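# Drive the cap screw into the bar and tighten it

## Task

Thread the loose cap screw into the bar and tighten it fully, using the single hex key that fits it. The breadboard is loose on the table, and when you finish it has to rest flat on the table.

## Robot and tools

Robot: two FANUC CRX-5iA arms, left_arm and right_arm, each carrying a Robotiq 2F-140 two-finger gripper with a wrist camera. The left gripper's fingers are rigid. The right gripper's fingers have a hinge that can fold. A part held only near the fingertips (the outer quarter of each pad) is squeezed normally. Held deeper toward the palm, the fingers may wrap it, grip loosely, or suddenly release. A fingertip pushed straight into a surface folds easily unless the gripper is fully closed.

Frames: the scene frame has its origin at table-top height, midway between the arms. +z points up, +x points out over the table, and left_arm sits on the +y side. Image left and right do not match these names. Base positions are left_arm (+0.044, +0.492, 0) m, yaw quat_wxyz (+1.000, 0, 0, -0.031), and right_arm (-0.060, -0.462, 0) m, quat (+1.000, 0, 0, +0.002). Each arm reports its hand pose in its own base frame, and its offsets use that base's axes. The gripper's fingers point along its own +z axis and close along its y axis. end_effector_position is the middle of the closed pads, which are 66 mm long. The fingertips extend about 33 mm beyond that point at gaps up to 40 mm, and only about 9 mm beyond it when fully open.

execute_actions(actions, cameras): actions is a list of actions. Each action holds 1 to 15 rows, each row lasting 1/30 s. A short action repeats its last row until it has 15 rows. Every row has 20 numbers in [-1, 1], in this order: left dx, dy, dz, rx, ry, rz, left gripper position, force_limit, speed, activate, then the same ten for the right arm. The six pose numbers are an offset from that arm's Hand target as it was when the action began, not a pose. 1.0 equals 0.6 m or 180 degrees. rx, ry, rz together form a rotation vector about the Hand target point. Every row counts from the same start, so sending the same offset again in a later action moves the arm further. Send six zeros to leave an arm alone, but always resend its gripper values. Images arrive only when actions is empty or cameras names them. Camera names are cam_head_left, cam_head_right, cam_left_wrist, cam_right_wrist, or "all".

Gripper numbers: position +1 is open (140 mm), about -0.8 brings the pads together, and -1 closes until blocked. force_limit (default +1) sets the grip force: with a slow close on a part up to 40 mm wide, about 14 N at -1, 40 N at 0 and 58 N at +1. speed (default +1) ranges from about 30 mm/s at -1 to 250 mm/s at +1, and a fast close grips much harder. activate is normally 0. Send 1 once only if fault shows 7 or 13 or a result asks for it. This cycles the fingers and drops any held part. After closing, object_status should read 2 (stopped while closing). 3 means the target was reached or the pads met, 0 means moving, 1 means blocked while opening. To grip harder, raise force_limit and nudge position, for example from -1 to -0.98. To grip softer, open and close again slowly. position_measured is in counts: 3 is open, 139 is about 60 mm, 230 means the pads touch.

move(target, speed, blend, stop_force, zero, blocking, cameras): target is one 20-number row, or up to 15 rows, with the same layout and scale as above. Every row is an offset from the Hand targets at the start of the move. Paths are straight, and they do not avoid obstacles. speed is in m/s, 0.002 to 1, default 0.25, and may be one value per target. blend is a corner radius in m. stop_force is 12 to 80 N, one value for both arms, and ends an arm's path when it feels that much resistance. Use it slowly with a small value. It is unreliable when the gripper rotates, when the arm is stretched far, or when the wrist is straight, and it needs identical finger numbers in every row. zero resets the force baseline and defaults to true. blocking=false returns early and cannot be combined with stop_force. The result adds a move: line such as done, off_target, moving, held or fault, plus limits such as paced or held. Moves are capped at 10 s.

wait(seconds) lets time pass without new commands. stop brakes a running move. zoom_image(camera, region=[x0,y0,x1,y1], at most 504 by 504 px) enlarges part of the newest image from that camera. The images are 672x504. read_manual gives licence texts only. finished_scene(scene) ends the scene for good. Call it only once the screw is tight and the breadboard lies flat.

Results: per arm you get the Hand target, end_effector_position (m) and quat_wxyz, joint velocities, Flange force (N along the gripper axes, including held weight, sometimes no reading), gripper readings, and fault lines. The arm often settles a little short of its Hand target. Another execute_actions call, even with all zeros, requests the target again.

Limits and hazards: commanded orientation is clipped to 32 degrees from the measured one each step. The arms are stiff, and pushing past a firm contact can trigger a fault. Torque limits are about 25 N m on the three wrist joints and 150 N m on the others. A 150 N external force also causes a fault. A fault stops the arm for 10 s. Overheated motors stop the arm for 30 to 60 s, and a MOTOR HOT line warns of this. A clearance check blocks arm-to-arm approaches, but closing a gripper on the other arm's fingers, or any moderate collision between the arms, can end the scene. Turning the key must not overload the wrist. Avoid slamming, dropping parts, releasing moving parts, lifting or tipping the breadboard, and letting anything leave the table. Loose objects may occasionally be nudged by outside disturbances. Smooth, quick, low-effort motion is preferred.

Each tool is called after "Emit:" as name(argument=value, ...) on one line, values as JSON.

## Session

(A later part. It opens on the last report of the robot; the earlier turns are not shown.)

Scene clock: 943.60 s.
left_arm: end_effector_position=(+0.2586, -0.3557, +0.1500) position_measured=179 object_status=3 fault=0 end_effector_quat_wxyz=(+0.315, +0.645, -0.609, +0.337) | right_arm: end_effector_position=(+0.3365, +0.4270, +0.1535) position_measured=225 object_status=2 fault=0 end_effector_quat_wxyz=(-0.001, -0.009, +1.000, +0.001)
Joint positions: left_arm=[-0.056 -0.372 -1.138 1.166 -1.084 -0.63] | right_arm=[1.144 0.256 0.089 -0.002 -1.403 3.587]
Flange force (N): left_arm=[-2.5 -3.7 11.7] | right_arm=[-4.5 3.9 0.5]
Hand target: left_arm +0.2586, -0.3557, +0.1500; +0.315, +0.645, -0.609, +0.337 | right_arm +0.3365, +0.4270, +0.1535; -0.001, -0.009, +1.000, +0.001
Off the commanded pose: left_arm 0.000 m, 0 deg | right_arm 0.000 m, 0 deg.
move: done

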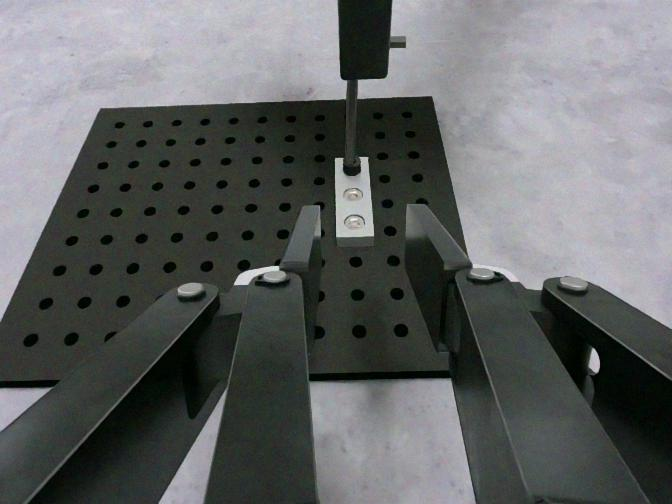

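Emit:
move(target=[0, 0, 0, 0, 0, 0, -0.4, 0, 0, 0, 0, 0, -0.0058, 0, 0, 0, -0.98, 1, -1, 0], speed=0.03, cameras=["cam_left_wrist"])

Emit:
zoom_image(camera="cam_left_wrist", region=[337, 145, 367, 175])

Scene clock: 978.10 s.
left_arm: end_effector_position=(+0.2586, -0.3557, +0.1500) position_measured=179 object_status=3 fault=0 end_effector_quat_wxyz=(+0.315, +0.645, -0.609, +0.337) | right_arm: end_effector_position=(+0.3365, +0.4270, +0.1500) position_measured=225 object_status=2 fault=0 end_effector_quat_wxyz=(-0.001, -0.009, +1.000, +0.001)
Joint positions: left_arm=[-0.056 -0.372 -1.138 1.166 -1.084 -0.63] | right_arm=[1.144 0.257 0.083 -0.002 -1.395 3.587]
Flange force (N): left_arm=[-2.1 -4.0 12.5] | right_arm=[-5.0 4.6 0.5]
Hand target: left_arm +0.2586, -0.3557, +0.1500; +0.315, +0.645, -0.609, +0.337 | right_arm +0.3365, +0.4270, +0.1500; -0.001, -0.009, +1.000, +0.001
Off the commanded pose: left_arm 0.000 m, 0 deg | right_arm 0.000 m, 0 deg.
move: done

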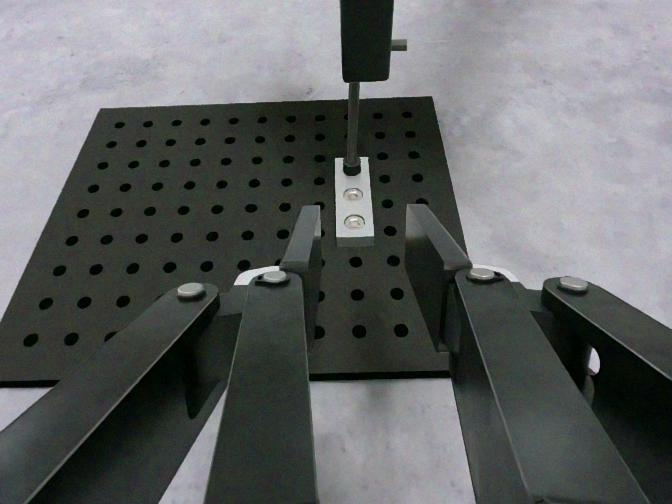

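Scaled by 16.800 from the camera's image (finer frame: 960x720).

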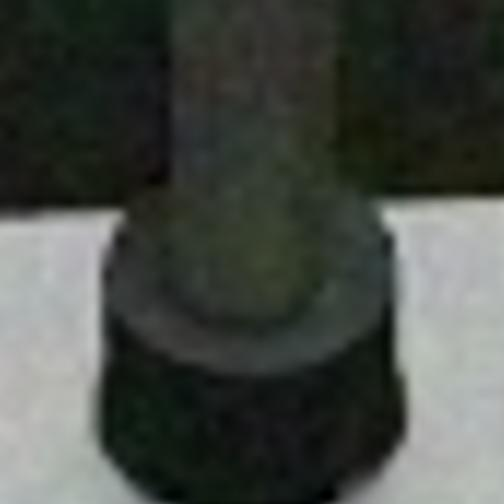

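Emit:
zoom_image(camera="cam_left_wrist", region=[310, 0, 420, 180])

Scaled by 2.800 from the camera's image (finer frame: 960x720).

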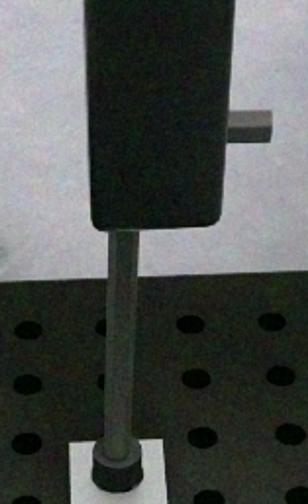

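Emit:
move(target=[0, 0, 0, 0, 0, 0, -0.4, 0, 0, 0, 0.004, 0, 0, 0, 0, 0, -0.98, 1, -1, 0], speed=0.03, cameras=["cam_left_wrist"])

Emit:
zoom_image(camera="cam_left_wrist", region=[337, 145, 367, 175])

Scene clock: 1000.80 s.
left_arm: end_effector_position=(+0.2586, -0.3557, +0.1500) position_measured=179 object_status=3 fault=0 end_effector_quat_wxyz=(+0.315, +0.645, -0.609, +0.337) | right_arm: end_effector_position=(+0.3389, +0.4270, +0.1500) position_measured=225 object_status=2 fault=0 end_effector_quat_wxyz=(-0.001, -0.009, +1.000, +0.001)
Joint positions: left_arm=[-0.056 -0.372 -1.138 1.166 -1.084 -0.63] | right_arm=[1.139 0.261 0.087 -0.002 -1.396 3.591]
Flange force (N): left_arm=[-2.8 -3.9 11.0] | right_arm=[-4.2 4.1 0.8]
Hand target: left_arm +0.2586, -0.3557, +0.1500; +0.315, +0.645, -0.609, +0.337 | right_arm +0.3389, +0.4270, +0.1500; -0.001, -0.009, +1.000, +0.001
Off the commanded pose: left_arm 0.000 m, 0 deg | right_arm 0.000 m, 0 deg.
move: done

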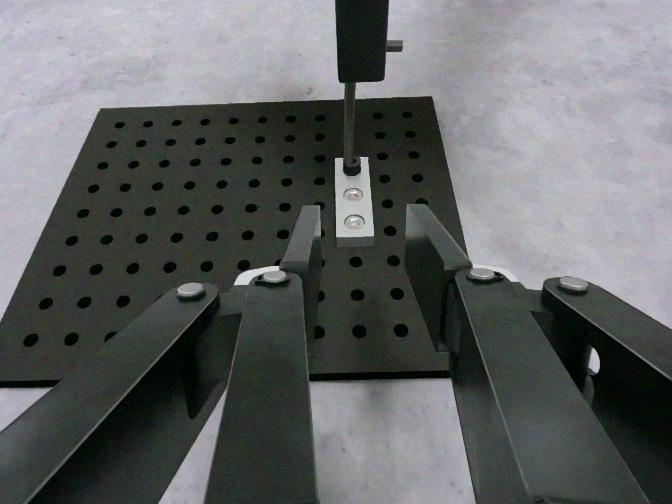

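Scaled by 16.800 from the camera's image (finer frame: 960x720).

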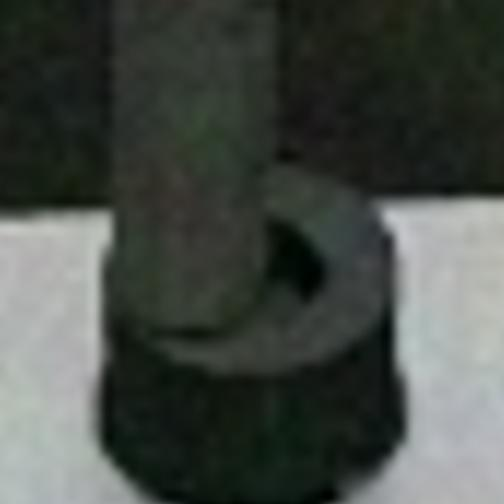

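Emit:
move(target=[0, 0, 0, 0, 0, 0, -0.4, 0, 0, 0, 0.012, 0, 0.003, 0, 0, 0, -0.98, 1, -1, 0], speed=0.05, cameras=["cam_left_wrist"])

Emit:
zoom_image(camera="cam_left_wrist", region=[337, 145, 367, 175])

Emit:
zoom_image(camera="cam_left_wrist", region=[327, 140, 367, 180])

Scene clock: 1014.40 s.
left_arm: end_effector_position=(+0.2586, -0.3557, +0.1500) position_measured=179 object_status=3 fault=0 end_effector_quat_wxyz=(+0.315, +0.645, -0.609, +0.337) | right_arm: end_effector_position=(+0.3461, +0.4270, +0.1518) position_measured=225 object_status=2 fault=0 end_effector_quat_wxyz=(-0.001, -0.009, +1.000, +0.001)
Joint positions: left_arm=[-0.056 -0.372 -1.138 1.166 -1.084 -0.63] | right_arm=[1.127 0.271 0.105 -0.002 -1.403 3.603]
Flange force (N): left_arm=[-2.3 -4.0 11.6] | right_arm=[-4.1 1.8 1.8]
Hand target: left_arm +0.2586, -0.3557, +0.1500; +0.315, +0.645, -0.609, +0.337 | right_arm +0.3461, +0.4270, +0.1518; -0.001, -0.009, +1.000, +0.001
Off the commanded pose: left_arm 0.000 m, 0 deg | right_arm 0.000 m, 0 deg.
move: done

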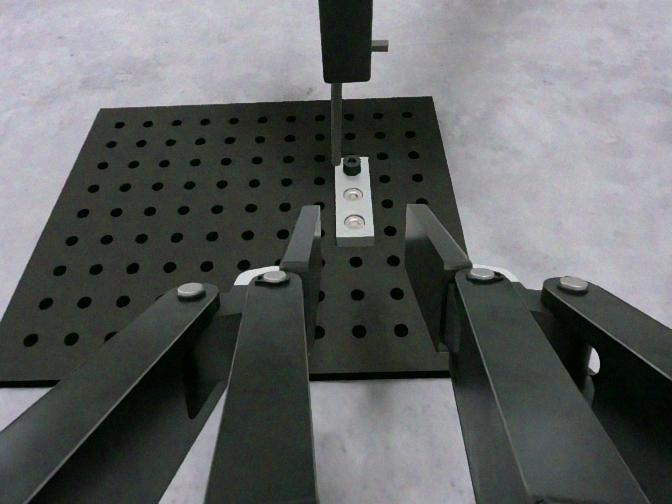

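Scaled by 16.800 from the camera's image (finer frame: 960x720).

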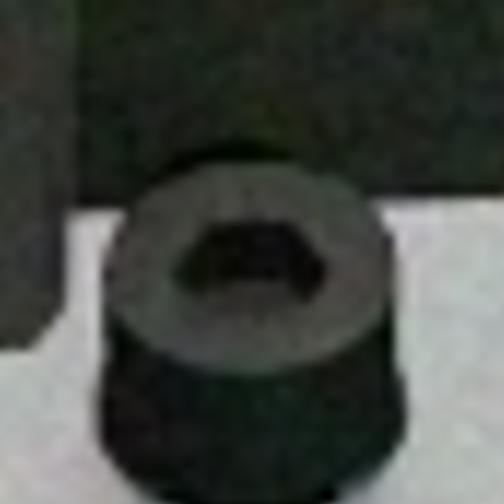

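Scaled by 12.600 from the camera's image (finer frame: 960x720).

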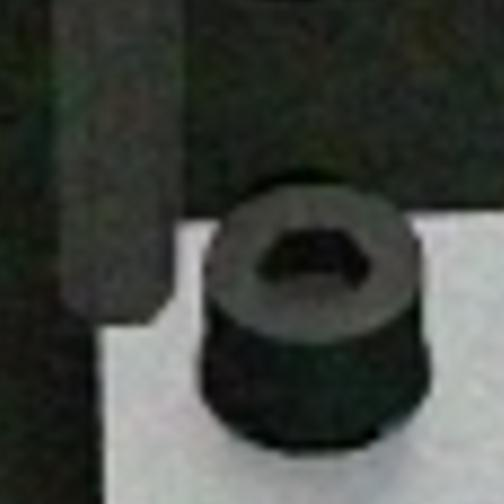

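Emit:
move(target=[[0, 0, 0, 0, 0, 0, -0.4, 0, 0, 0, 0, 0, 0.0028, 0, 0, 0, -0.98, 1, -1, 0], [0, 0, 0, 0, 0, 0, -0.4, 0, 0, 0, -0.0163, -0.0033, 0.0028, 0, 0, 0.0194, -0.98, 1, -1, 0]], speed=0.05, cameras=[])

Emit:
move(target=[0, 0, 0, 0, 0, 0, -0.4, 0, 0, 0, 0, 0, -0.0055, 0, 0, 0, -0.98, 1, -1, 0], speed=0.02, cameras=["cam_left_wrist"])

Emit:
zoom_image(camera="cam_left_wrist", region=[337, 145, 367, 175])

Scene clock: 1041.40 s.
left_arm: end_effector_position=(+0.2586, -0.3557, +0.1500) position_measured=179 object_status=3 fault=0 end_effector_quat_wxyz=(+0.315, +0.645, -0.609, +0.337) | right_arm: end_effector_position=(+0.3364, +0.4250, +0.1535) position_measured=225 object_status=2 fault=0 end_effector_quat_wxyz=(-0.001, -0.039, +0.999, +0.001)
Joint positions: left_arm=[-0.056 -0.372 -1.138 1.166 -1.084 -0.63] | right_arm=[1.142 0.252 0.084 -0.002 -1.402 3.649]
Flange force (N): left_arm=[-2.6 -3.8 11.2] | right_arm=[-5.0 3.3 0.7]
Hand target: left_arm +0.2586, -0.3557, +0.1500; +0.315, +0.645, -0.609, +0.337 | right_arm +0.3363, +0.4250, +0.1535; -0.001, -0.039, +0.999, +0.001
Off the commanded pose: left_arm 0.000 m, 0 deg | right_arm 0.000 m, 0 deg.
move: done

Scene clock: 1041.90 s.
left_arm: end_effector_position=(+0.2586, -0.3557, +0.1500) position_measured=179 object_status=3 fault=0 end_effector_quat_wxyz=(+0.315, +0.645, -0.609, +0.337) | right_arm: end_effector_position=(+0.3363, +0.4250, +0.1502) position_measured=225 object_status=2 fault=0 end_effector_quat_wxyz=(-0.001, -0.039, +0.999, +0.001)
Joint positions: left_arm=[-0.056 -0.372 -1.138 1.166 -1.084 -0.63] | right_arm=[1.142 0.253 0.078 -0.002 -1.395 3.649]
Flange force (N): left_arm=[-2.3 -3.4 10.9] | right_arm=[-5.2 2.8 1.0]
Hand target: left_arm +0.2586, -0.3557, +0.1500; +0.315, +0.645, -0.609, +0.337 | right_arm +0.3363, +0.4250, +0.1502; -0.001, -0.039, +0.999, +0.001
Off the commanded pose: left_arm 0.000 m, 0 deg | right_arm 0.000 m, 0 deg.
move: done

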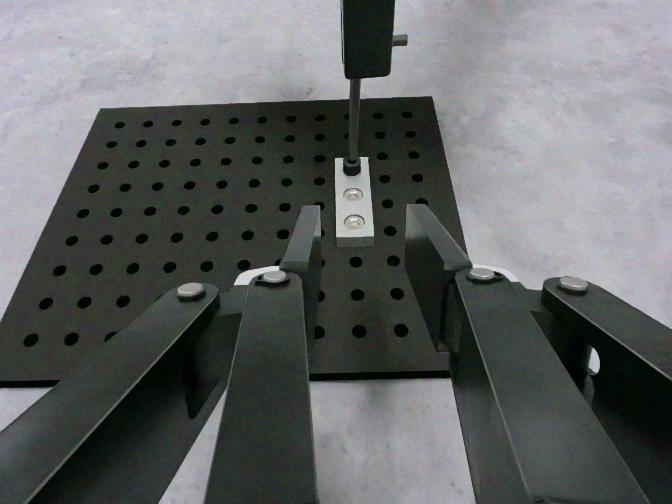

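Scaled by 16.800 from the camera's image (finer frame: 960x720).

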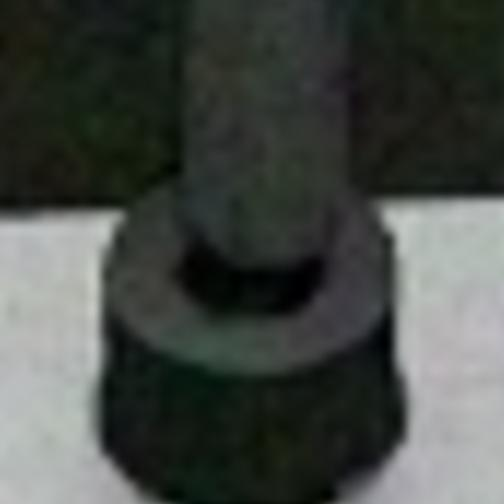

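Emit:
move(target=[0, 0, 0, 0, 0, 0, -0.4, 0, 0, 0, 0.001, 0.0017, -0.0013, 0, 0, 0, -0.98, 1, -1, 0], speed=0.02, cameras=["cam_left_wrist"])

Emit:
zoom_image(camera="cam_left_wrist", region=[337, 145, 367, 175])

Scene clock: 1048.33 s.
left_arm: end_effector_position=(+0.2586, -0.3557, +0.1500) position_measured=179 object_status=3 fault=0 end_effector_quat_wxyz=(+0.315, +0.645, -0.609, +0.337) | right_arm: end_effector_position=(+0.3369, +0.4261, +0.1494) position_measured=225 object_status=2 fault=0 end_effector_quat_wxyz=(-0.001, -0.039, +0.999, +0.001)
Joint positions: left_arm=[-0.056 -0.372 -1.138 1.166 -1.084 -0.63] | right_arm=[1.142 0.256 0.08 -0.002 -1.394 3.649]
Flange force (N): left_arm=[-2.0 -3.7 11.7] | right_arm=[-5.1 3.2 0.5]
Hand target: left_arm +0.2586, -0.3557, +0.1500; +0.315, +0.645, -0.609, +0.337 | right_arm +0.3369, +0.4261, +0.1494; -0.001, -0.039, +0.999, +0.001
Off the commanded pose: left_arm 0.000 m, 0 deg | right_arm 0.000 m, 0 deg.
move: done

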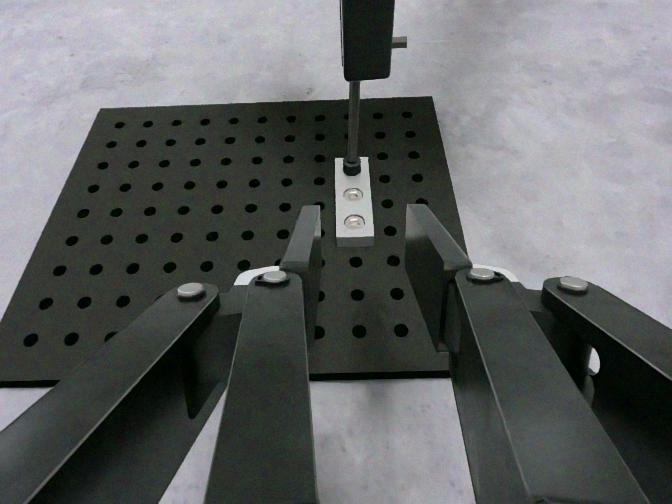

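Scaled by 16.800 from the camera's image (finer frame: 960x720).

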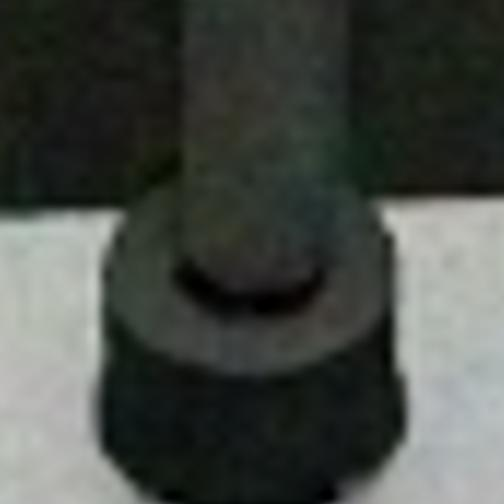

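Emit:
move(target=[0, 0, 0, 0, 0, 0, -0.4, 0, 0, 0, 0.0015, 0.0012, 0, 0, 0, 0, -0.98, 1, -1, 0], speed=0.02, cameras=["cam_left_wrist"])

Emit:
zoom_image(camera="cam_left_wrist", region=[337, 145, 367, 175])

Scene clock: 1051.30 s.
left_arm: end_effector_position=(+0.2586, -0.3557, +0.1500) position_measured=179 object_status=3 fault=0 end_effector_quat_wxyz=(+0.315, +0.645, -0.609, +0.337) | right_arm: end_effector_position=(+0.3378, +0.4268, +0.1494) position_measured=225 object_status=2 fault=0 end_effector_quat_wxyz=(-0.001, -0.039, +0.999, +0.001)
Joint positions: left_arm=[-0.056 -0.372 -1.138 1.166 -1.084 -0.63] | right_arm=[1.141 0.259 0.084 -0.002 -1.395 3.65]
Flange force (N): left_arm=[-2.5 -3.8 11.5] | right_arm=[-5.4 4.5 0.2]
Hand target: left_arm +0.2586, -0.3557, +0.1500; +0.315, +0.645, -0.609, +0.337 | right_arm +0.3378, +0.4268, +0.1494; -0.001, -0.039, +0.999, +0.001
Off the commanded pose: left_arm 0.000 m, 0 deg | right_arm 0.000 m, 0 deg.
move: done

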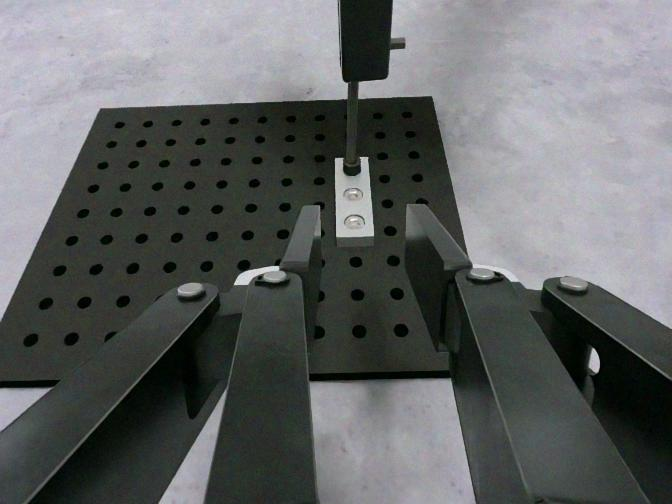

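Scaled by 16.800 from the camera's image (finer frame: 960x720).

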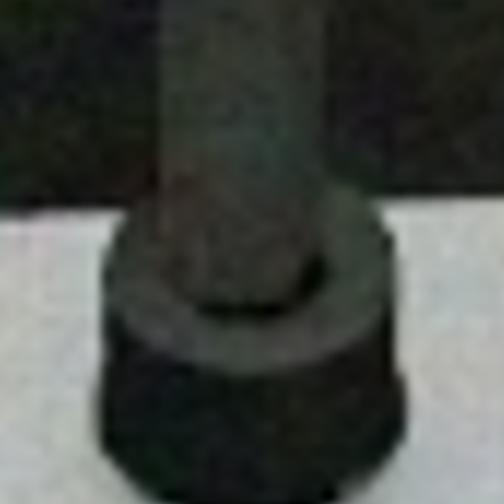

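Emit:
move(target=[0, 0, 0, 0, 0, 0, -0.4, 0, 0, 0, 0, 0, -0.0085, 0, 0, 0, -0.98, 1, -1, 0], speed=0.006, stop_force=12, cameras=["cam_left_wrist"])

Emit:
zoom_image(camera="cam_left_wrist", region=[337, 145, 367, 175])

Scene clock: 1056.50 s.
left_arm: end_effector_position=(+0.2586, -0.3557, +0.1500) position_measured=179 object_status=3 fault=0 end_effector_quat_wxyz=(+0.315, +0.645, -0.609, +0.337) | right_arm: end_effector_position=(+0.3378, +0.4268, +0.1448) position_measured=225 object_status=2 fault=0 end_effector_quat_wxyz=(-0.001, -0.039, +0.999, +0.001)
Joint positions: left_arm=[-0.056 -0.372 -1.138 1.166 -1.084 -0.63] | right_arm=[1.141 0.261 0.075 -0.002 -1.384 3.65]
Flange force (N): left_arm=[-2.4 -4.1 10.8] | right_arm=[-1.8 7.0 -22.7]
Hand target: left_arm +0.2586, -0.3557, +0.1500; +0.315, +0.645, -0.609, +0.337 | right_arm +0.3378, +0.4268, +0.1448; -0.001, -0.039, +0.999, +0.001 (not the last commanded pose)
Off the commanded pose: left_arm 0.000 m, 0 deg | right_arm 0.001 m, 0 deg.
move: contact (right_arm)

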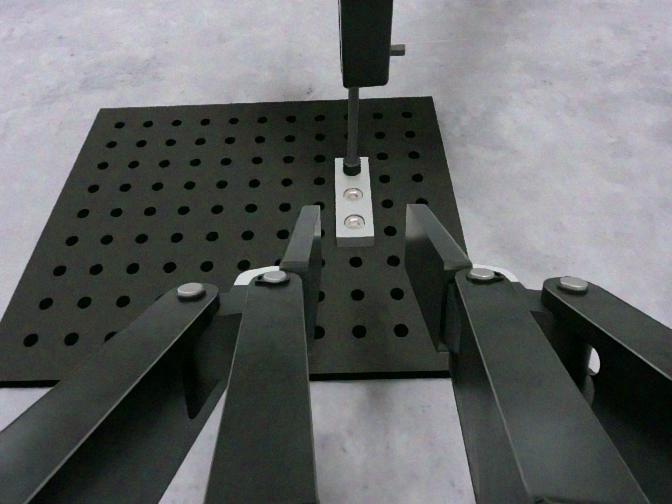

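Scaled by 16.800 from the camera's image (finer frame: 960x720).

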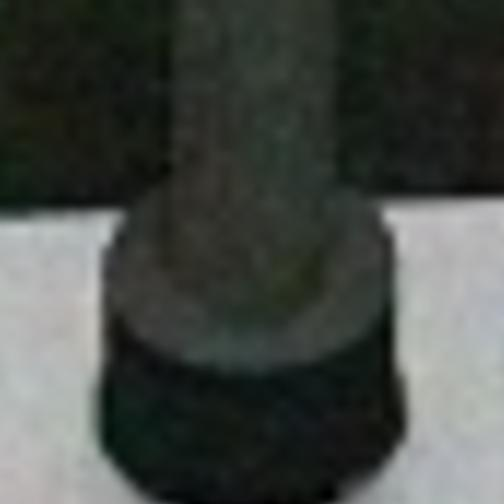

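Emit:
move(target=[[0,0,0,0,0,0,-0.4,0,0,0,0.00077,0.00487,-0.00017,0,0,-0.1667,-0.98,1,-1,0],[0,0,0,0,0,0,-0.4,0,0,0,0.00387,0.00868,-0.00035,0,0,-0.3333,-0.98,1,-1,0],[0,0,0,0,0,0,-0.4,0,0,0,0.00845,0.01045,-0.00052,0,0,-0.5,-0.98,1,-1,0],[0,0,0,0,0,0,-0.4,0,0,0,0.01332,0.00968,-0.0007,0,0,-0.6667,-0.98,1,-1,0],[0,0,0,0,0,0,-0.4,0,0,0,0.01713,0.00658,-0.00087,0,0,-0.8333,-0.98,1,-1,0],[0,0,0,0,0,0,-0.4,0,0,0,0.0189,0.002,-0.00104,0,0,-1.0,-0.98,1,-1,0],[0,0,0,0,0,0,-0.4,0,0,0,0.01813,-0.00287,-0.00122,0,0,0.8333,-0.98,1,-1,0],[0,0,0,0,0,0,-0.4,0,0,0,0.01503,-0.00668,-0.00139,0,0,0.6667,-0.98,1,-1,0],[0,0,0,0,0,0,-0.4,0,0,0,0.01045,-0.00845,-0.00156,0,0,0.5,-0.98,1,-1,0],[0,0,0,0,0,0,-0.4,0,0,0,0.00558,-0.00768,-0.00174,0,0,0.3333,-0.98,1,-1,0],[0,0,0,0,0,0,-0.4,0,0,0,0.00177,-0.00458,-0.00191,0,0,0.1667,-0.98,1,-1,0],[0,0,0,0,0,0,-0.4,0,0,0,0,0,-0.00208,0,0,0,-0.98,1,-1,0],[0,0,0,0,0,0,-0.4,0,0,0,0.00077,0.00487,-0.00226,0,0,-0.1667,-0.98,1,-1,0],[0,0,0,0,0,0,-0.4,0,0,0,0.00387,0.00868,-0.00243,0,0,-0.3333,-0.98,1,-1,0]], speed=0.55, blend=[0.03,0.03,0.03,0.03,0.03,0.03,0.03,0.03,0.03,0.03,0.03,0.03,0.03,0], cameras=["cam_left_wrist"])

Emit:
zoom_image(camera="cam_left_wrist", region=[337, 145, 367, 175])

Scene clock: 1096.87 s.
left_arm: end_effector_position=(+0.2586, -0.3557, +0.1500) position_measured=179 object_status=3 fault=0 end_effector_quat_wxyz=(+0.315, +0.645, -0.609, +0.337) | right_arm: end_effector_position=(+0.3402, +0.4320, +0.1434) position_measured=225 object_status=2 fault=0 end_effector_quat_wxyz=(+0.000, +0.466, +0.885, +0.001)
Joint positions: left_arm=[-0.056 -0.372 -1.138 1.166 -1.084 -0.63] | right_arm=[1.142 0.274 0.088 0 -1.382 -3.682]
Flange force (N): left_arm=[-2.4 -3.7 11.1] | right_arm=[4.2 7.7 -14.5]
Hand target: left_arm +0.2586, -0.3557, +0.1500; +0.315, +0.645, -0.609, +0.337 | right_arm +0.3402, +0.4320, +0.1434; +0.000, +0.466, +0.885, +0.001
Off the commanded pose: left_arm 0.000 m, 0 deg | right_arm 0.000 m, 0 deg.
move: done

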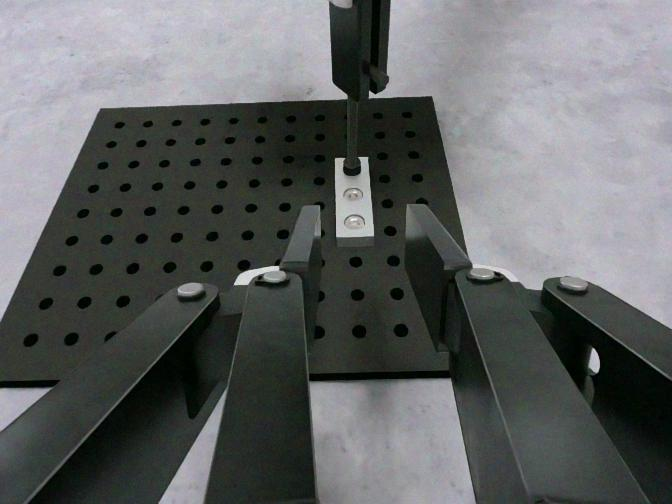

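Scaled by 16.800 from the camera's image (finer frame: 960x720).

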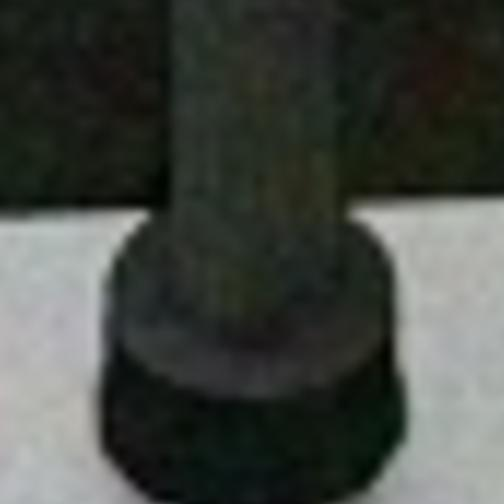

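Emit:
move(target=[[0,0,0,0,0,0,-0.4,0,0,0,0,0,0.0125,0,0,0,-0.98,1,-1,0],[0,0,0,0,0,0,-0.4,0,0,0,-0.002,-0.004,0.0143,0,0,0.7889,-0.98,1,-1,0],[0,0,0,0,0,0,-0.4,0,0,0,-0.004,-0.008,0.0143,0,0,-0.4222,-0.98,1,-1,0],[0,0,0,0,0,0,-0.4,0,0,0,-0.0063,-0.0127,0.0143,0,0,0.3667,-0.98,1,-1,0],[0,0,0,0,0,0,-0.4,0,0,0,-0.0038,-0.0097,0.0075,0,0,0.3667,-0.98,1,-1,0]], speed=[0.06,0.9,0.9,0.9,0.03], blend=[0,0.03,0.03,0,0], cameras=["cam_left_wrist"])

Emit:
zoom_image(camera="cam_left_wrist", region=[337, 145, 367, 175])

Emit:
move(target=[0,0,0,0,0,0,-0.4,0,0,0,0,0,-0.0085,0,0,0,-0.98,1,-1,0], speed=0.006, stop_force=12, cameras=["cam_left_wrist"])

Emit:
zoom_image(camera="cam_left_wrist", region=[337, 145, 367, 175])

Scene clock: 1118.67 s.
left_arm: end_effector_position=(+0.2586, -0.3557, +0.1500) position_measured=179 object_status=3 fault=0 end_effector_quat_wxyz=(+0.315, +0.645, -0.609, +0.337) | right_arm: end_effector_position=(+0.3379, +0.4262, +0.1479) position_measured=225 object_status=2 fault=0 end_effector_quat_wxyz=(-0.001, -0.091, +0.996, +0.001)
Joint positions: left_arm=[-0.056 -0.372 -1.138 1.166 -1.084 -0.63] | right_arm=[1.14 0.259 0.08 -0.002 -1.391 3.756]
Flange force (N): left_arm=[-2.8 -3.7 11.0] | right_arm=[-6.4 4.0 1.3]
Hand target: left_arm +0.2586, -0.3557, +0.1500; +0.315, +0.645, -0.609, +0.337 | right_arm +0.3379, +0.4262, +0.1479; -0.001, -0.091, +0.996, +0.001
Off the commanded pose: left_arm 0.000 m, 0 deg | right_arm 0.000 m, 0 deg.
move: done

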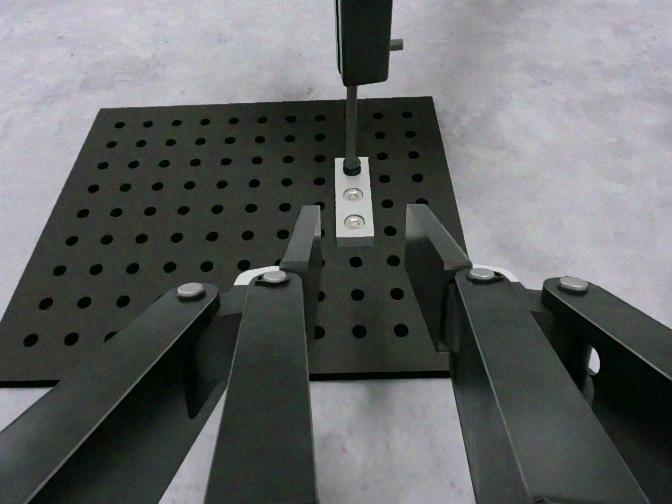

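Scaled by 16.800 from the camera's image (finer frame: 960x720).

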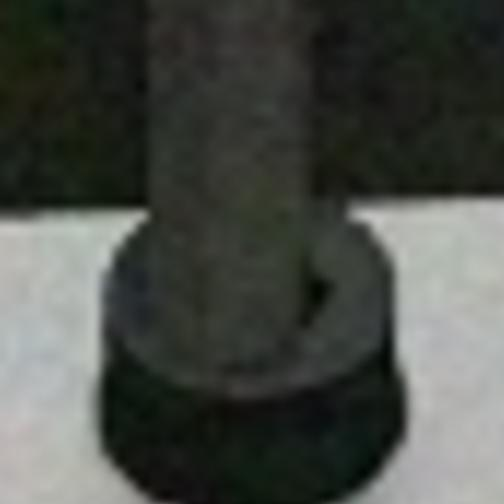

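Scene clock: 1119.43 s.
left_arm: end_effector_position=(+0.2586, -0.3557, +0.1500) position_measured=179 object_status=3 fault=0 end_effector_quat_wxyz=(+0.315, +0.645, -0.609, +0.337) | right_arm: end_effector_position=(+0.3379, +0.4263, +0.1472) position_measured=225 object_status=2 fault=0 end_effector_quat_wxyz=(-0.001, -0.091, +0.996, +0.001)
Joint positions: left_arm=[-0.056 -0.372 -1.138 1.166 -1.084 -0.63] | right_arm=[1.14 0.259 0.078 -0.002 -1.389 3.756]
Flange force (N): left_arm=[-2.6 -4.0 11.1] | right_arm=[-4.4 3.7 -20.6]
Hand target: left_arm +0.2586, -0.3557, +0.1500; +0.315, +0.645, -0.609, +0.337 | right_arm +0.3379, +0.4263, +0.1472; -0.001, -0.091, +0.996, +0.001 (not the last commanded pose)
Off the commanded pose: left_arm 0.000 m, 0 deg | right_arm 0.004 m, 0 deg.
move: contact (right_arm)

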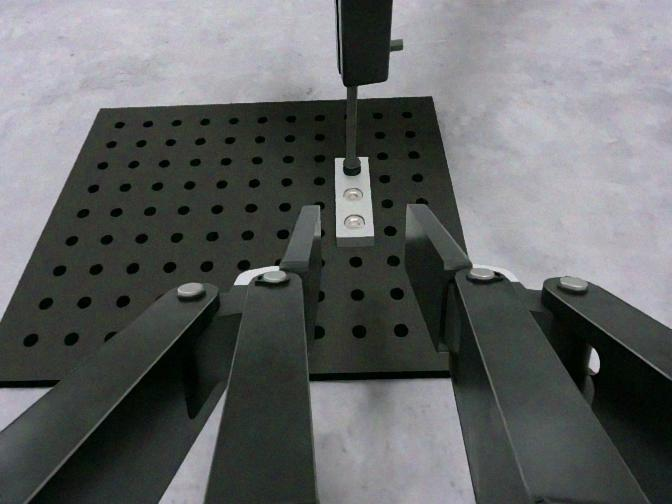

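Scaled by 16.800 from the camera's image (finer frame: 960x720).

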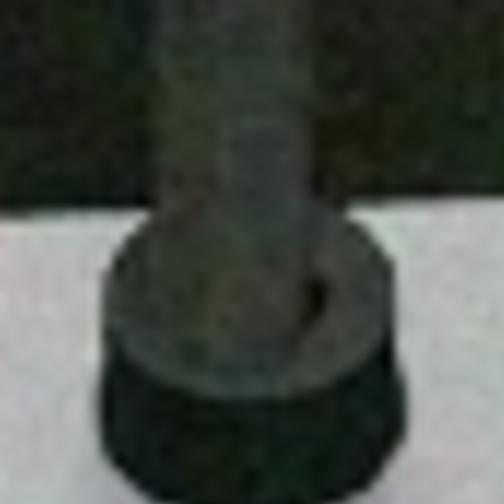

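Emit:
move(target=[[0,0,0,0,0,0,-0.4,0,0,0, 0,0,0.0055,0,0,0,-0.98,1,-1,0],[0,0,0,0,0,0,-0.4,0,0,0, -0.0022,0,0.0055,0,0,0,-0.98,1,-1,0],[0,0,0,0,0,0,-0.4,0,0,0, -0.0022,0,0.0015,0,0,0,-0.98,1,-1,0]], speed=[0.03,0.03,0.02], cameras=["cam_left_wrist"])

Emit:
zoom_image(camera="cam_left_wrist", region=[337, 145, 367, 175])

Scene clock: 1142.70 s.
left_arm: end_effector_position=(+0.2586, -0.3557, +0.1500) position_measured=179 object_status=3 fault=0 end_effector_quat_wxyz=(+0.315, +0.645, -0.609, +0.337) | right_arm: end_effector_position=(+0.3366, +0.4263, +0.1481) position_measured=225 object_status=2 fault=0 end_effector_quat_wxyz=(-0.001, -0.091, +0.996, +0.001)
Joint positions: left_arm=[-0.056 -0.372 -1.138 1.166 -1.084 -0.63] | right_arm=[1.143 0.257 0.078 -0.002 -1.391 3.753]
Flange force (N): left_arm=[-2.8 -3.7 11.7] | right_arm=[-6.1 4.1 0.6]
Hand target: left_arm +0.2586, -0.3557, +0.1500; +0.315, +0.645, -0.609, +0.337 | right_arm +0.3366, +0.4263, +0.1481; -0.001, -0.091, +0.996, +0.001
Off the commanded pose: left_arm 0.000 m, 0 deg | right_arm 0.000 m, 0 deg.
move: done

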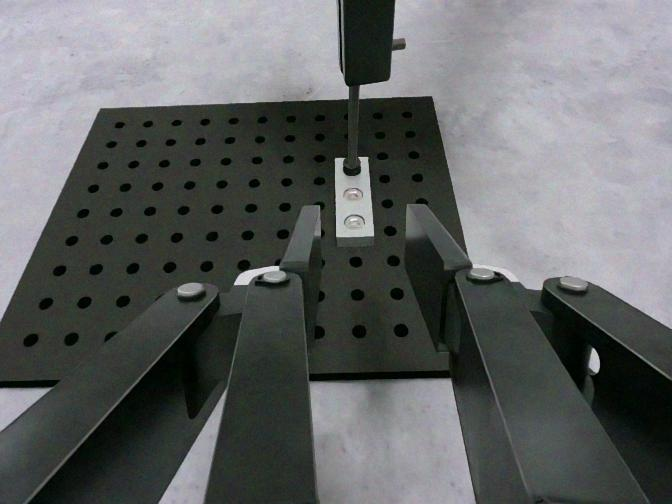

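Scaled by 16.800 from the camera's image (finer frame: 960x720).

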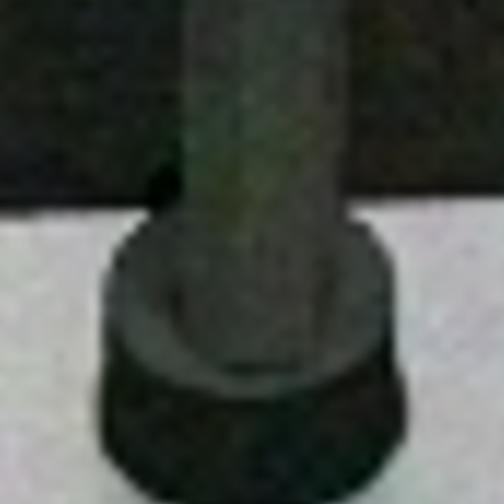

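Emit:
move(target=[[0,0,0,0,0,0,-0.4,0,0,0, 0,0,0.0015,0,0,0,-0.98,1,-1,0],[0,0,0,0,0,0,-0.4,0,0,0, 0.0017,-0.0028,0.0015,0,0,0,-0.98,1,-1,0],[0,0,0,0,0,0,-0.4,0,0,0, 0.0017,-0.0028,-0.0005,0,0,0,-0.98,1,-1,0]], speed=[0.03,0.03,0.02], cameras=["cam_left_wrist"])

Emit:
zoom_image(camera="cam_left_wrist", region=[337, 145, 367, 175])

Scene clock: 1156.77 s.
left_arm: end_effector_position=(+0.2586, -0.3557, +0.1500) position_measured=179 object_status=3 fault=0 end_effector_quat_wxyz=(+0.315, +0.645, -0.609, +0.337) | right_arm: end_effector_position=(+0.3376, +0.4247, +0.1479) position_measured=225 object_status=2 fault=0 end_effector_quat_wxyz=(-0.001, -0.091, +0.996, +0.001)
Joint positions: left_arm=[-0.056 -0.372 -1.138 1.166 -1.084 -0.63] | right_arm=[1.14 0.255 0.075 -0.002 -1.389 3.756]
Flange force (N): left_arm=[-2.4 -3.4 11.0] | right_arm=[-8.9 6.5 -0.5]
Hand target: left_arm +0.2586, -0.3557, +0.1500; +0.315, +0.645, -0.609, +0.337 | right_arm +0.3376, +0.4247, +0.1478; -0.001, -0.091, +0.996, +0.001
Off the commanded pose: left_arm 0.000 m, 0 deg | right_arm 0.000 m, 0 deg.
move: done

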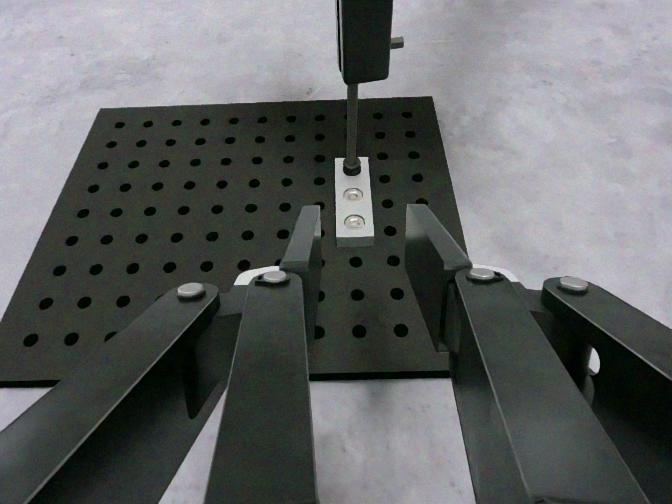

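Scaled by 16.800 from the camera's image (finer frame: 960x720).

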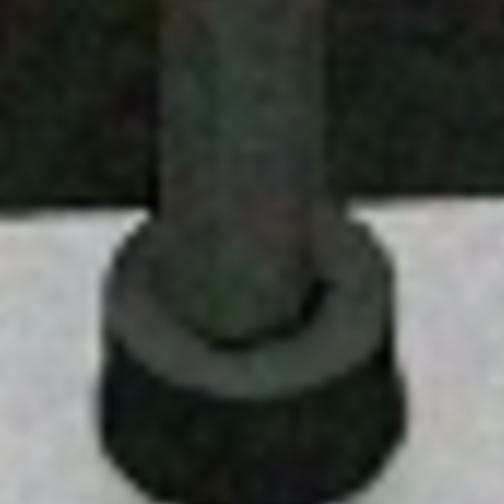

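Emit:
move(target=[0,0,0,0,0,0,-0.4,0,0,0, 0,0,-0.009,0,0,0,-0.98,1,-1,0], speed=0.006, stop_force=12, cameras=["cam_left_wrist"])

Emit:
zoom_image(camera="cam_left_wrist", region=[337, 145, 367, 175])

Scene clock: 1160.90 s.
left_arm: end_effector_position=(+0.2586, -0.3557, +0.1500) position_measured=179 object_status=3 fault=0 end_effector_quat_wxyz=(+0.315, +0.645, -0.609, +0.337) | right_arm: end_effector_position=(+0.3377, +0.4247, +0.1433) position_measured=225 object_status=2 fault=0 end_effector_quat_wxyz=(-0.001, -0.091, +0.996, +0.001)
Joint positions: left_arm=[-0.056 -0.372 -1.138 1.166 -1.084 -0.63] | right_arm=[1.14 0.257 0.067 -0.002 -1.379 3.756]
Flange force (N): left_arm=[-2.7 -3.5 10.8] | right_arm=[-4.8 6.9 -19.2]
Hand target: left_arm +0.2586, -0.3557, +0.1500; +0.315, +0.645, -0.609, +0.337 | right_arm +0.3377, +0.4247, +0.1433; -0.001, -0.091, +0.996, +0.001 (not the last commanded pose)
Off the commanded pose: left_arm 0.000 m, 0 deg | right_arm 0.001 m, 0 deg.
move: contact (right_arm)

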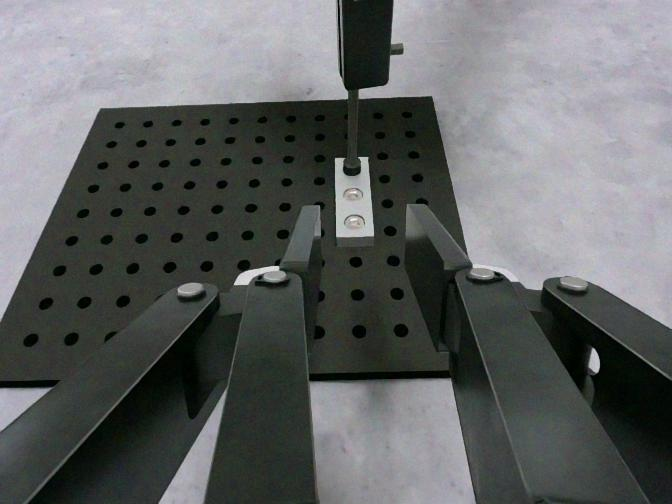

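Scaled by 16.800 from the camera's image (finer frame: 960x720).

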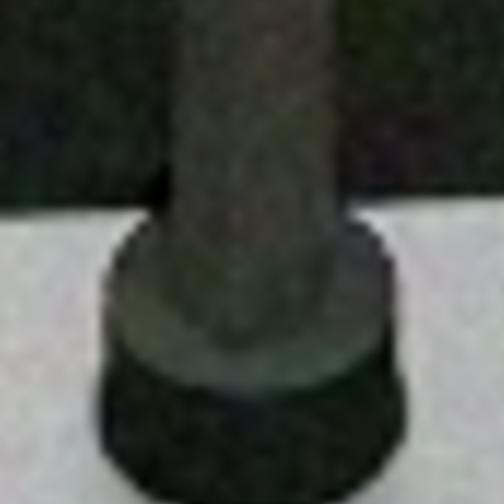

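Emit:
move(target=[[0,0,0,0,0,0,-0.4,0,0,0, 0.00005,0.00333,-0.00003,0,0,-0.0333,-0.98,1,-1,0],[0,0,0,0,0,0,-0.4,0,0,0, 0.00082,0.0082,-0.0002,0,0,-0.2,-0.98,1,-1,0],[0,0,0,0,0,0,-0.4,0,0,0, 0.00392,0.01202,-0.00037,0,0,-0.3667,-0.98,1,-1,0],[0,0,0,0,0,0,-0.4,0,0,0, 0.0085,0.01378,-0.00054,0,0,-0.5333,-0.98,1,-1,0],[0,0,0,0,0,0,-0.4,0,0,0, 0.01337,0.01302,-0.00071,0,0,-0.7,-0.98,1,-1,0],[0,0,0,0,0,0,-0.4,0,0,0, 0.01718,0.00992,-0.00088,0,0,-0.8667,-0.98,1,-1,0],[0,0,0,0,0,0,-0.4,0,0,0, 0.01895,0.00533,-0.00105,0,0,0.9667,-0.98,1,-1,0],[0,0,0,0,0,0,-0.4,0,0,0, 0.01818,0.00047,-0.00122,0,0,0.8,-0.98,1,-1,0],[0,0,0,0,0,0,-0.4,0,0,0, 0.01508,-0.00335,-0.00139,0,0,0.6333,-0.98,1,-1,0],[0,0,0,0,0,0,-0.4,0,0,0, 0.0105,-0.00512,-0.00156,0,0,0.4667,-0.98,1,-1,0],[0,0,0,0,0,0,-0.4,0,0,0, 0.00563,-0.00435,-0.00173,0,0,0.3,-0.98,1,-1,0],[0,0,0,0,0,0,-0.4,0,0,0, 0.00182,-0.00125,-0.0019,0,0,0.1333,-0.98,1,-1,0],[0,0,0,0,0,0,-0.4,0,0,0, 0.00005,0.00333,-0.00207,0,0,-0.0333,-0.98,1,-1,0],[0,0,0,0,0,0,-0.4,0,0,0, 0.00082,0.0082,-0.00224,0,0,-0.2,-0.98,1,-1,0],[0,0,0,0,0,0,-0.4,0,0,0, 0.00392,0.01202,-0.00241,0,0,-0.3667,-0.98,1,-1,0]], speed=0.55, blend=[0.03,0.03,0.03,0.03,0.03,0.03,0.03,0.03,0.03,0.03,0.03,0.03,0.03,0.03,0])

Emit:
move(target=[[0,0,0,0,0,0,-0.4,0,0,0, 0,0,0.0125,0,0,0,-0.98,1,-1,0],[0,0,0,0,0,0,-0.4,0,0,0, -0.002,-0.004,0.0143,0,0,0.7889,-0.98,1,-1,0],[0,0,0,0,0,0,-0.4,0,0,0, -0.005,-0.009,0.0143,0,0,-0.4222,-0.98,1,-1,0],[0,0,0,0,0,0,-0.4,0,0,0, -0.0083,-0.0147,0.0143,0,0,0.3667,-0.98,1,-1,0],[0,0,0,0,0,0,-0.4,0,0,0, -0.0055,-0.012,0.0085,0,0,0.3667,-0.98,1,-1,0]], speed=[0.06,0.9,0.9,0.9,0.03], blend=[0,0.03,0.03,0,0], cameras=["cam_left_wrist"])

Emit:
zoom_image(camera="cam_left_wrist", region=[337, 145, 367, 175])

Scene clock: 1190.47 s.
left_arm: end_effector_position=(+0.2586, -0.3557, +0.1500) position_measured=179 object_status=3 fault=0 end_effector_quat_wxyz=(+0.315, +0.645, -0.609, +0.337) | right_arm: end_effector_position=(+0.3400, +0.4319, +0.1419) position_measured=225 object_status=2 fault=0 end_effector_quat_wxyz=(+0.000, +0.466, +0.885, +0.001)
Joint positions: left_arm=[-0.056 -0.372 -1.138 1.166 -1.084 -0.63] | right_arm=[1.143 0.274 0.084 0 -1.378 -3.682]
Flange force (N): left_arm=[-2.4 -3.5 11.1] | right_arm=[2.9 8.2 -11.0]
Hand target: left_arm +0.2586, -0.3557, +0.1500; +0.315, +0.645, -0.609, +0.337 | right_arm +0.3400, +0.4319, +0.1419; +0.000, +0.466, +0.885, +0.001
Off the commanded pose: left_arm 0.000 m, 0 deg | right_arm 0.000 m, 0 deg.
move: done; blend cut to 0.0262 m at target 1

Scene clock: 1196.13 s.
left_arm: end_effector_position=(+0.2586, -0.3557, +0.1500) position_measured=179 object_status=3 fault=0 end_effector_quat_wxyz=(+0.315, +0.645, -0.609, +0.337) | right_arm: end_effector_position=(+0.3367, +0.4247, +0.1470) position_measured=225 object_status=2 fault=0 end_effector_quat_wxyz=(-0.001, -0.091, +0.996, +0.001)
Joint positions: left_arm=[-0.056 -0.372 -1.138 1.166 -1.084 -0.63] | right_arm=[1.141 0.254 0.072 -0.002 -1.387 3.755]
Flange force (N): left_arm=[-2.4 -3.5 10.9] | right_arm=[-4.9 2.2 1.0]
Hand target: left_arm +0.2586, -0.3557, +0.1500; +0.315, +0.645, -0.609, +0.337 | right_arm +0.3367, +0.4247, +0.1470; -0.001, -0.091, +0.996, +0.001
Off the commanded pose: left_arm 0.000 m, 0 deg | right_arm 0.000 m, 0 deg.
move: done

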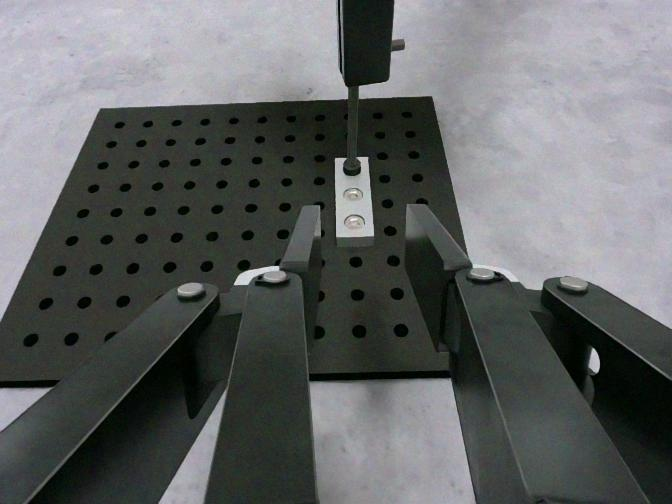

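Scaled by 16.800 from the camera's image (finer frame: 960x720).

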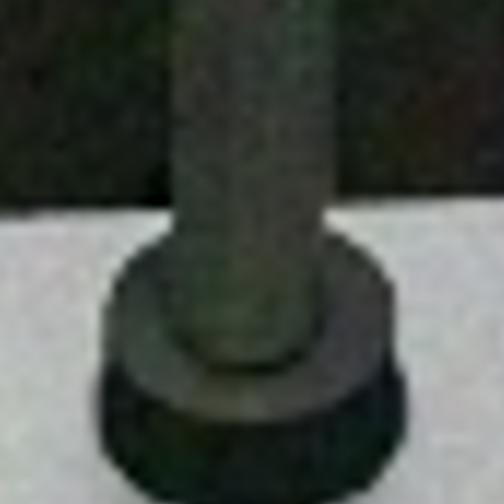

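Emit:
move(target=[[0,0,0,0,0,0,-0.4,0,0,0, 0.0008,0,-0.0003,0,0,0,-0.98,1,-1,0],[0,0,0,0,0,0,-0.4,0,0,0, 0.0008,0,-0.0095,0,0,0,-0.98,1,-1,0]], speed=0.006, stop_force=12)

Scene clock: 1203.47 s.
left_arm: end_effector_position=(+0.2586, -0.3557, +0.1500) position_measured=179 object_status=3 fault=0 end_effector_quat_wxyz=(+0.315, +0.645, -0.609, +0.337) | right_arm: end_effector_position=(+0.3372, +0.4248, +0.1417) position_measured=225 object_status=2 fault=0 end_effector_quat_wxyz=(-0.001, -0.091, +0.996, +0.001)
Joint positions: left_arm=[-0.056 -0.372 -1.138 1.166 -1.084 -0.63] | right_arm=[1.14 0.257 0.063 -0.002 -1.375 3.756]
Flange force (N): left_arm=[-2.6 -4.2 11.1] | right_arm=[-5.3 6.2 -17.9]
Hand target: left_arm +0.2586, -0.3557, +0.1500; +0.315, +0.645, -0.609, +0.337 | right_arm +0.3372, +0.4248, +0.1417; -0.001, -0.091, +0.996, +0.001
Off the commanded pose: left_arm 0.000 m, 0 deg | right_arm 0.000 m, 0 deg.
move: contact (right_arm); path passed 1 of 2 targets

Emit:
move(target=[[0,0,0,0,0,0,-0.4,0,0,0, 0.00088,0.00316,-0.00003,0,0,-0.0333,-0.98,1,-1,0],[0,0,0,0,0,0,-0.4,0,0,0, 0.00165,0.00803,-0.0002,0,0,-0.2,-0.98,1,-1,0],[0,0,0,0,0,0,-0.4,0,0,0, 0.00475,0.01185,-0.00037,0,0,-0.3667,-0.98,1,-1,0],[0,0,0,0,0,0,-0.4,0,0,0, 0.00933,0.01361,-0.00054,0,0,-0.5333,-0.98,1,-1,0],[0,0,0,0,0,0,-0.4,0,0,0, 0.0142,0.01285,-0.00071,0,0,-0.7,-0.98,1,-1,0],[0,0,0,0,0,0,-0.4,0,0,0, 0.01801,0.00975,-0.00088,0,0,-0.8667,-0.98,1,-1,0],[0,0,0,0,0,0,-0.4,0,0,0, 0.01978,0.00516,-0.00105,0,0,0.9667,-0.98,1,-1,0],[0,0,0,0,0,0,-0.4,0,0,0, 0.01901,0.0003,-0.00122,0,0,0.8,-0.98,1,-1,0],[0,0,0,0,0,0,-0.4,0,0,0, 0.01591,-0.00352,-0.00139,0,0,0.6333,-0.98,1,-1,0],[0,0,0,0,0,0,-0.4,0,0,0, 0.01133,-0.00529,-0.00156,0,0,0.4667,-0.98,1,-1,0],[0,0,0,0,0,0,-0.4,0,0,0, 0.00646,-0.00452,-0.00173,0,0,0.3,-0.98,1,-1,0],[0,0,0,0,0,0,-0.4,0,0,0, 0.00265,-0.00142,-0.0019,0,0,0.1333,-0.98,1,-1,0],[0,0,0,0,0,0,-0.4,0,0,0, 0.00088,0.00316,-0.00207,0,0,-0.0333,-0.98,1,-1,0],[0,0,0,0,0,0,-0.4,0,0,0, 0.00165,0.00803,-0.00224,0,0,-0.2,-0.98,1,-1,0],[0,0,0,0,0,0,-0.4,0,0,0, 0.00475,0.01185,-0.00241,0,0,-0.3667,-0.98,1,-1,0]], speed=0.6, blend=[0.03,0.03,0.03,0.03,0.03,0.03,0.03,0.03,0.03,0.03,0.03,0.03,0.03,0.03,0])

Emit:
move(target=[[0,0,0,0,0,0,-0.4,0,0,0, 0,0,0.0125,0,0,0,-0.98,1,-1,0],[0,0,0,0,0,0,-0.4,0,0,0, -0.002,-0.004,0.0143,0,0,0.7889,-0.98,1,-1,0],[0,0,0,0,0,0,-0.4,0,0,0, -0.005,-0.009,0.0143,0,0,-0.4222,-0.98,1,-1,0],[0,0,0,0,0,0,-0.4,0,0,0, -0.0083,-0.0147,0.0143,0,0,0.3667,-0.98,1,-1,0],[0,0,0,0,0,0,-0.4,0,0,0, -0.0047,-0.0119,0.0078,0,0,0.3667,-0.98,1,-1,0]], speed=[0.06,0.9,0.9,0.9,0.03], blend=[0,0.03,0.03,0,0], cameras=["cam_left_wrist"])

Emit:
move(target=[0,0,0,0,0,0,-0.4,0,0,0, 0,0,-0.0095,0,0,0,-0.98,1,-1,0], speed=0.006, stop_force=12)

Scene clock: 1222.13 s.
left_arm: end_effector_position=(+0.2586, -0.3557, +0.1500) position_measured=179 object_status=3 fault=0 end_effector_quat_wxyz=(+0.315, +0.645, -0.609, +0.337) | right_arm: end_effector_position=(+0.3401, +0.4319, +0.1403) position_measured=225 object_status=2 fault=0 end_effector_quat_wxyz=(+0.000, +0.466, +0.885, +0.001)
Joint positions: left_arm=[-0.056 -0.372 -1.138 1.166 -1.084 -0.63] | right_arm=[1.143 0.275 0.081 0.001 -1.374 -3.683]
Flange force (N): left_arm=[-2.5 -4.2 11.2] | right_arm=[5.5 6.7 -13.7]
Hand target: left_arm +0.2586, -0.3557, +0.1500; +0.315, +0.645, -0.609, +0.337 | right_arm +0.3401, +0.4319, +0.1403; +0.000, +0.466, +0.885, +0.001
Off the commanded pose: left_arm 0.000 m, 0 deg | right_arm 0.000 m, 0 deg.
move: done; blend cut to 0.0262 m at target 1

Scene clock: 1227.83 s.
left_arm: end_effector_position=(+0.2586, -0.3557, +0.1500) position_measured=179 object_status=3 fault=0 end_effector_quat_wxyz=(+0.315, +0.645, -0.609, +0.337) | right_arm: end_effector_position=(+0.3372, +0.4248, +0.1450) position_measured=225 object_status=2 fault=0 end_effector_quat_wxyz=(-0.001, -0.091, +0.996, +0.001)
Joint positions: left_arm=[-0.056 -0.372 -1.138 1.166 -1.084 -0.63] | right_arm=[1.14 0.256 0.069 -0.002 -1.382 3.756]
Flange force (N): left_arm=[-2.5 -3.8 10.9] | right_arm=[-5.0 3.3 1.3]
Hand target: left_arm +0.2586, -0.3557, +0.1500; +0.315, +0.645, -0.609, +0.337 | right_arm +0.3373, +0.4248, +0.1449; -0.001, -0.091, +0.996, +0.001
Off the commanded pose: left_arm 0.000 m, 0 deg | right_arm 0.000 m, 0 deg.
move: done

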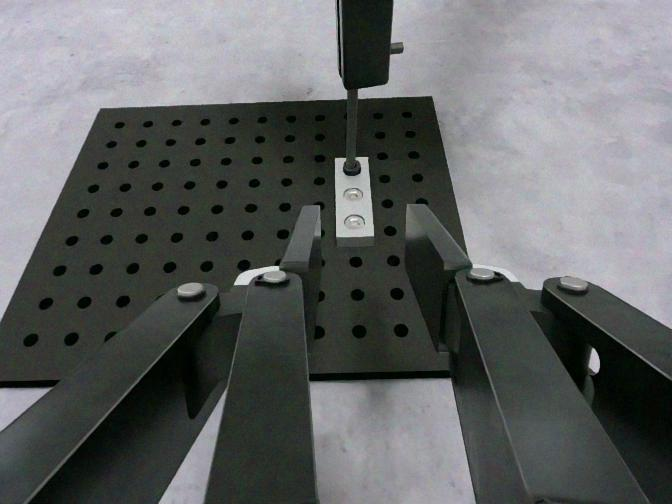

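Scene clock: 1228.63 s.
left_arm: end_effector_position=(+0.2586, -0.3557, +0.1500) position_measured=179 object_status=3 fault=0 end_effector_quat_wxyz=(+0.315, +0.645, -0.609, +0.337) | right_arm: end_effector_position=(+0.3373, +0.4249, +0.1439) position_measured=225 object_status=2 fault=0 end_effector_quat_wxyz=(+0.000, -0.091, +0.996, +0.001)
Joint positions: left_arm=[-0.056 -0.372 -1.138 1.166 -1.084 -0.63] | right_arm=[1.14 0.256 0.067 -0.002 -1.38 3.756]
Flange force (N): left_arm=[-2.2 -3.8 11.5] | right_arm=[-2.9 3.0 -18.7]
Hand target: left_arm +0.2586, -0.3557, +0.1500; +0.315, +0.645, -0.609, +0.337 | right_arm +0.3373, +0.4249, +0.1439; +0.000, -0.091, +0.996, +0.001 (not the last commanded pose)
Off the commanded pose: left_arm 0.000 m, 0 deg | right_arm 0.005 m, 0 deg.
move: contact (right_arm)


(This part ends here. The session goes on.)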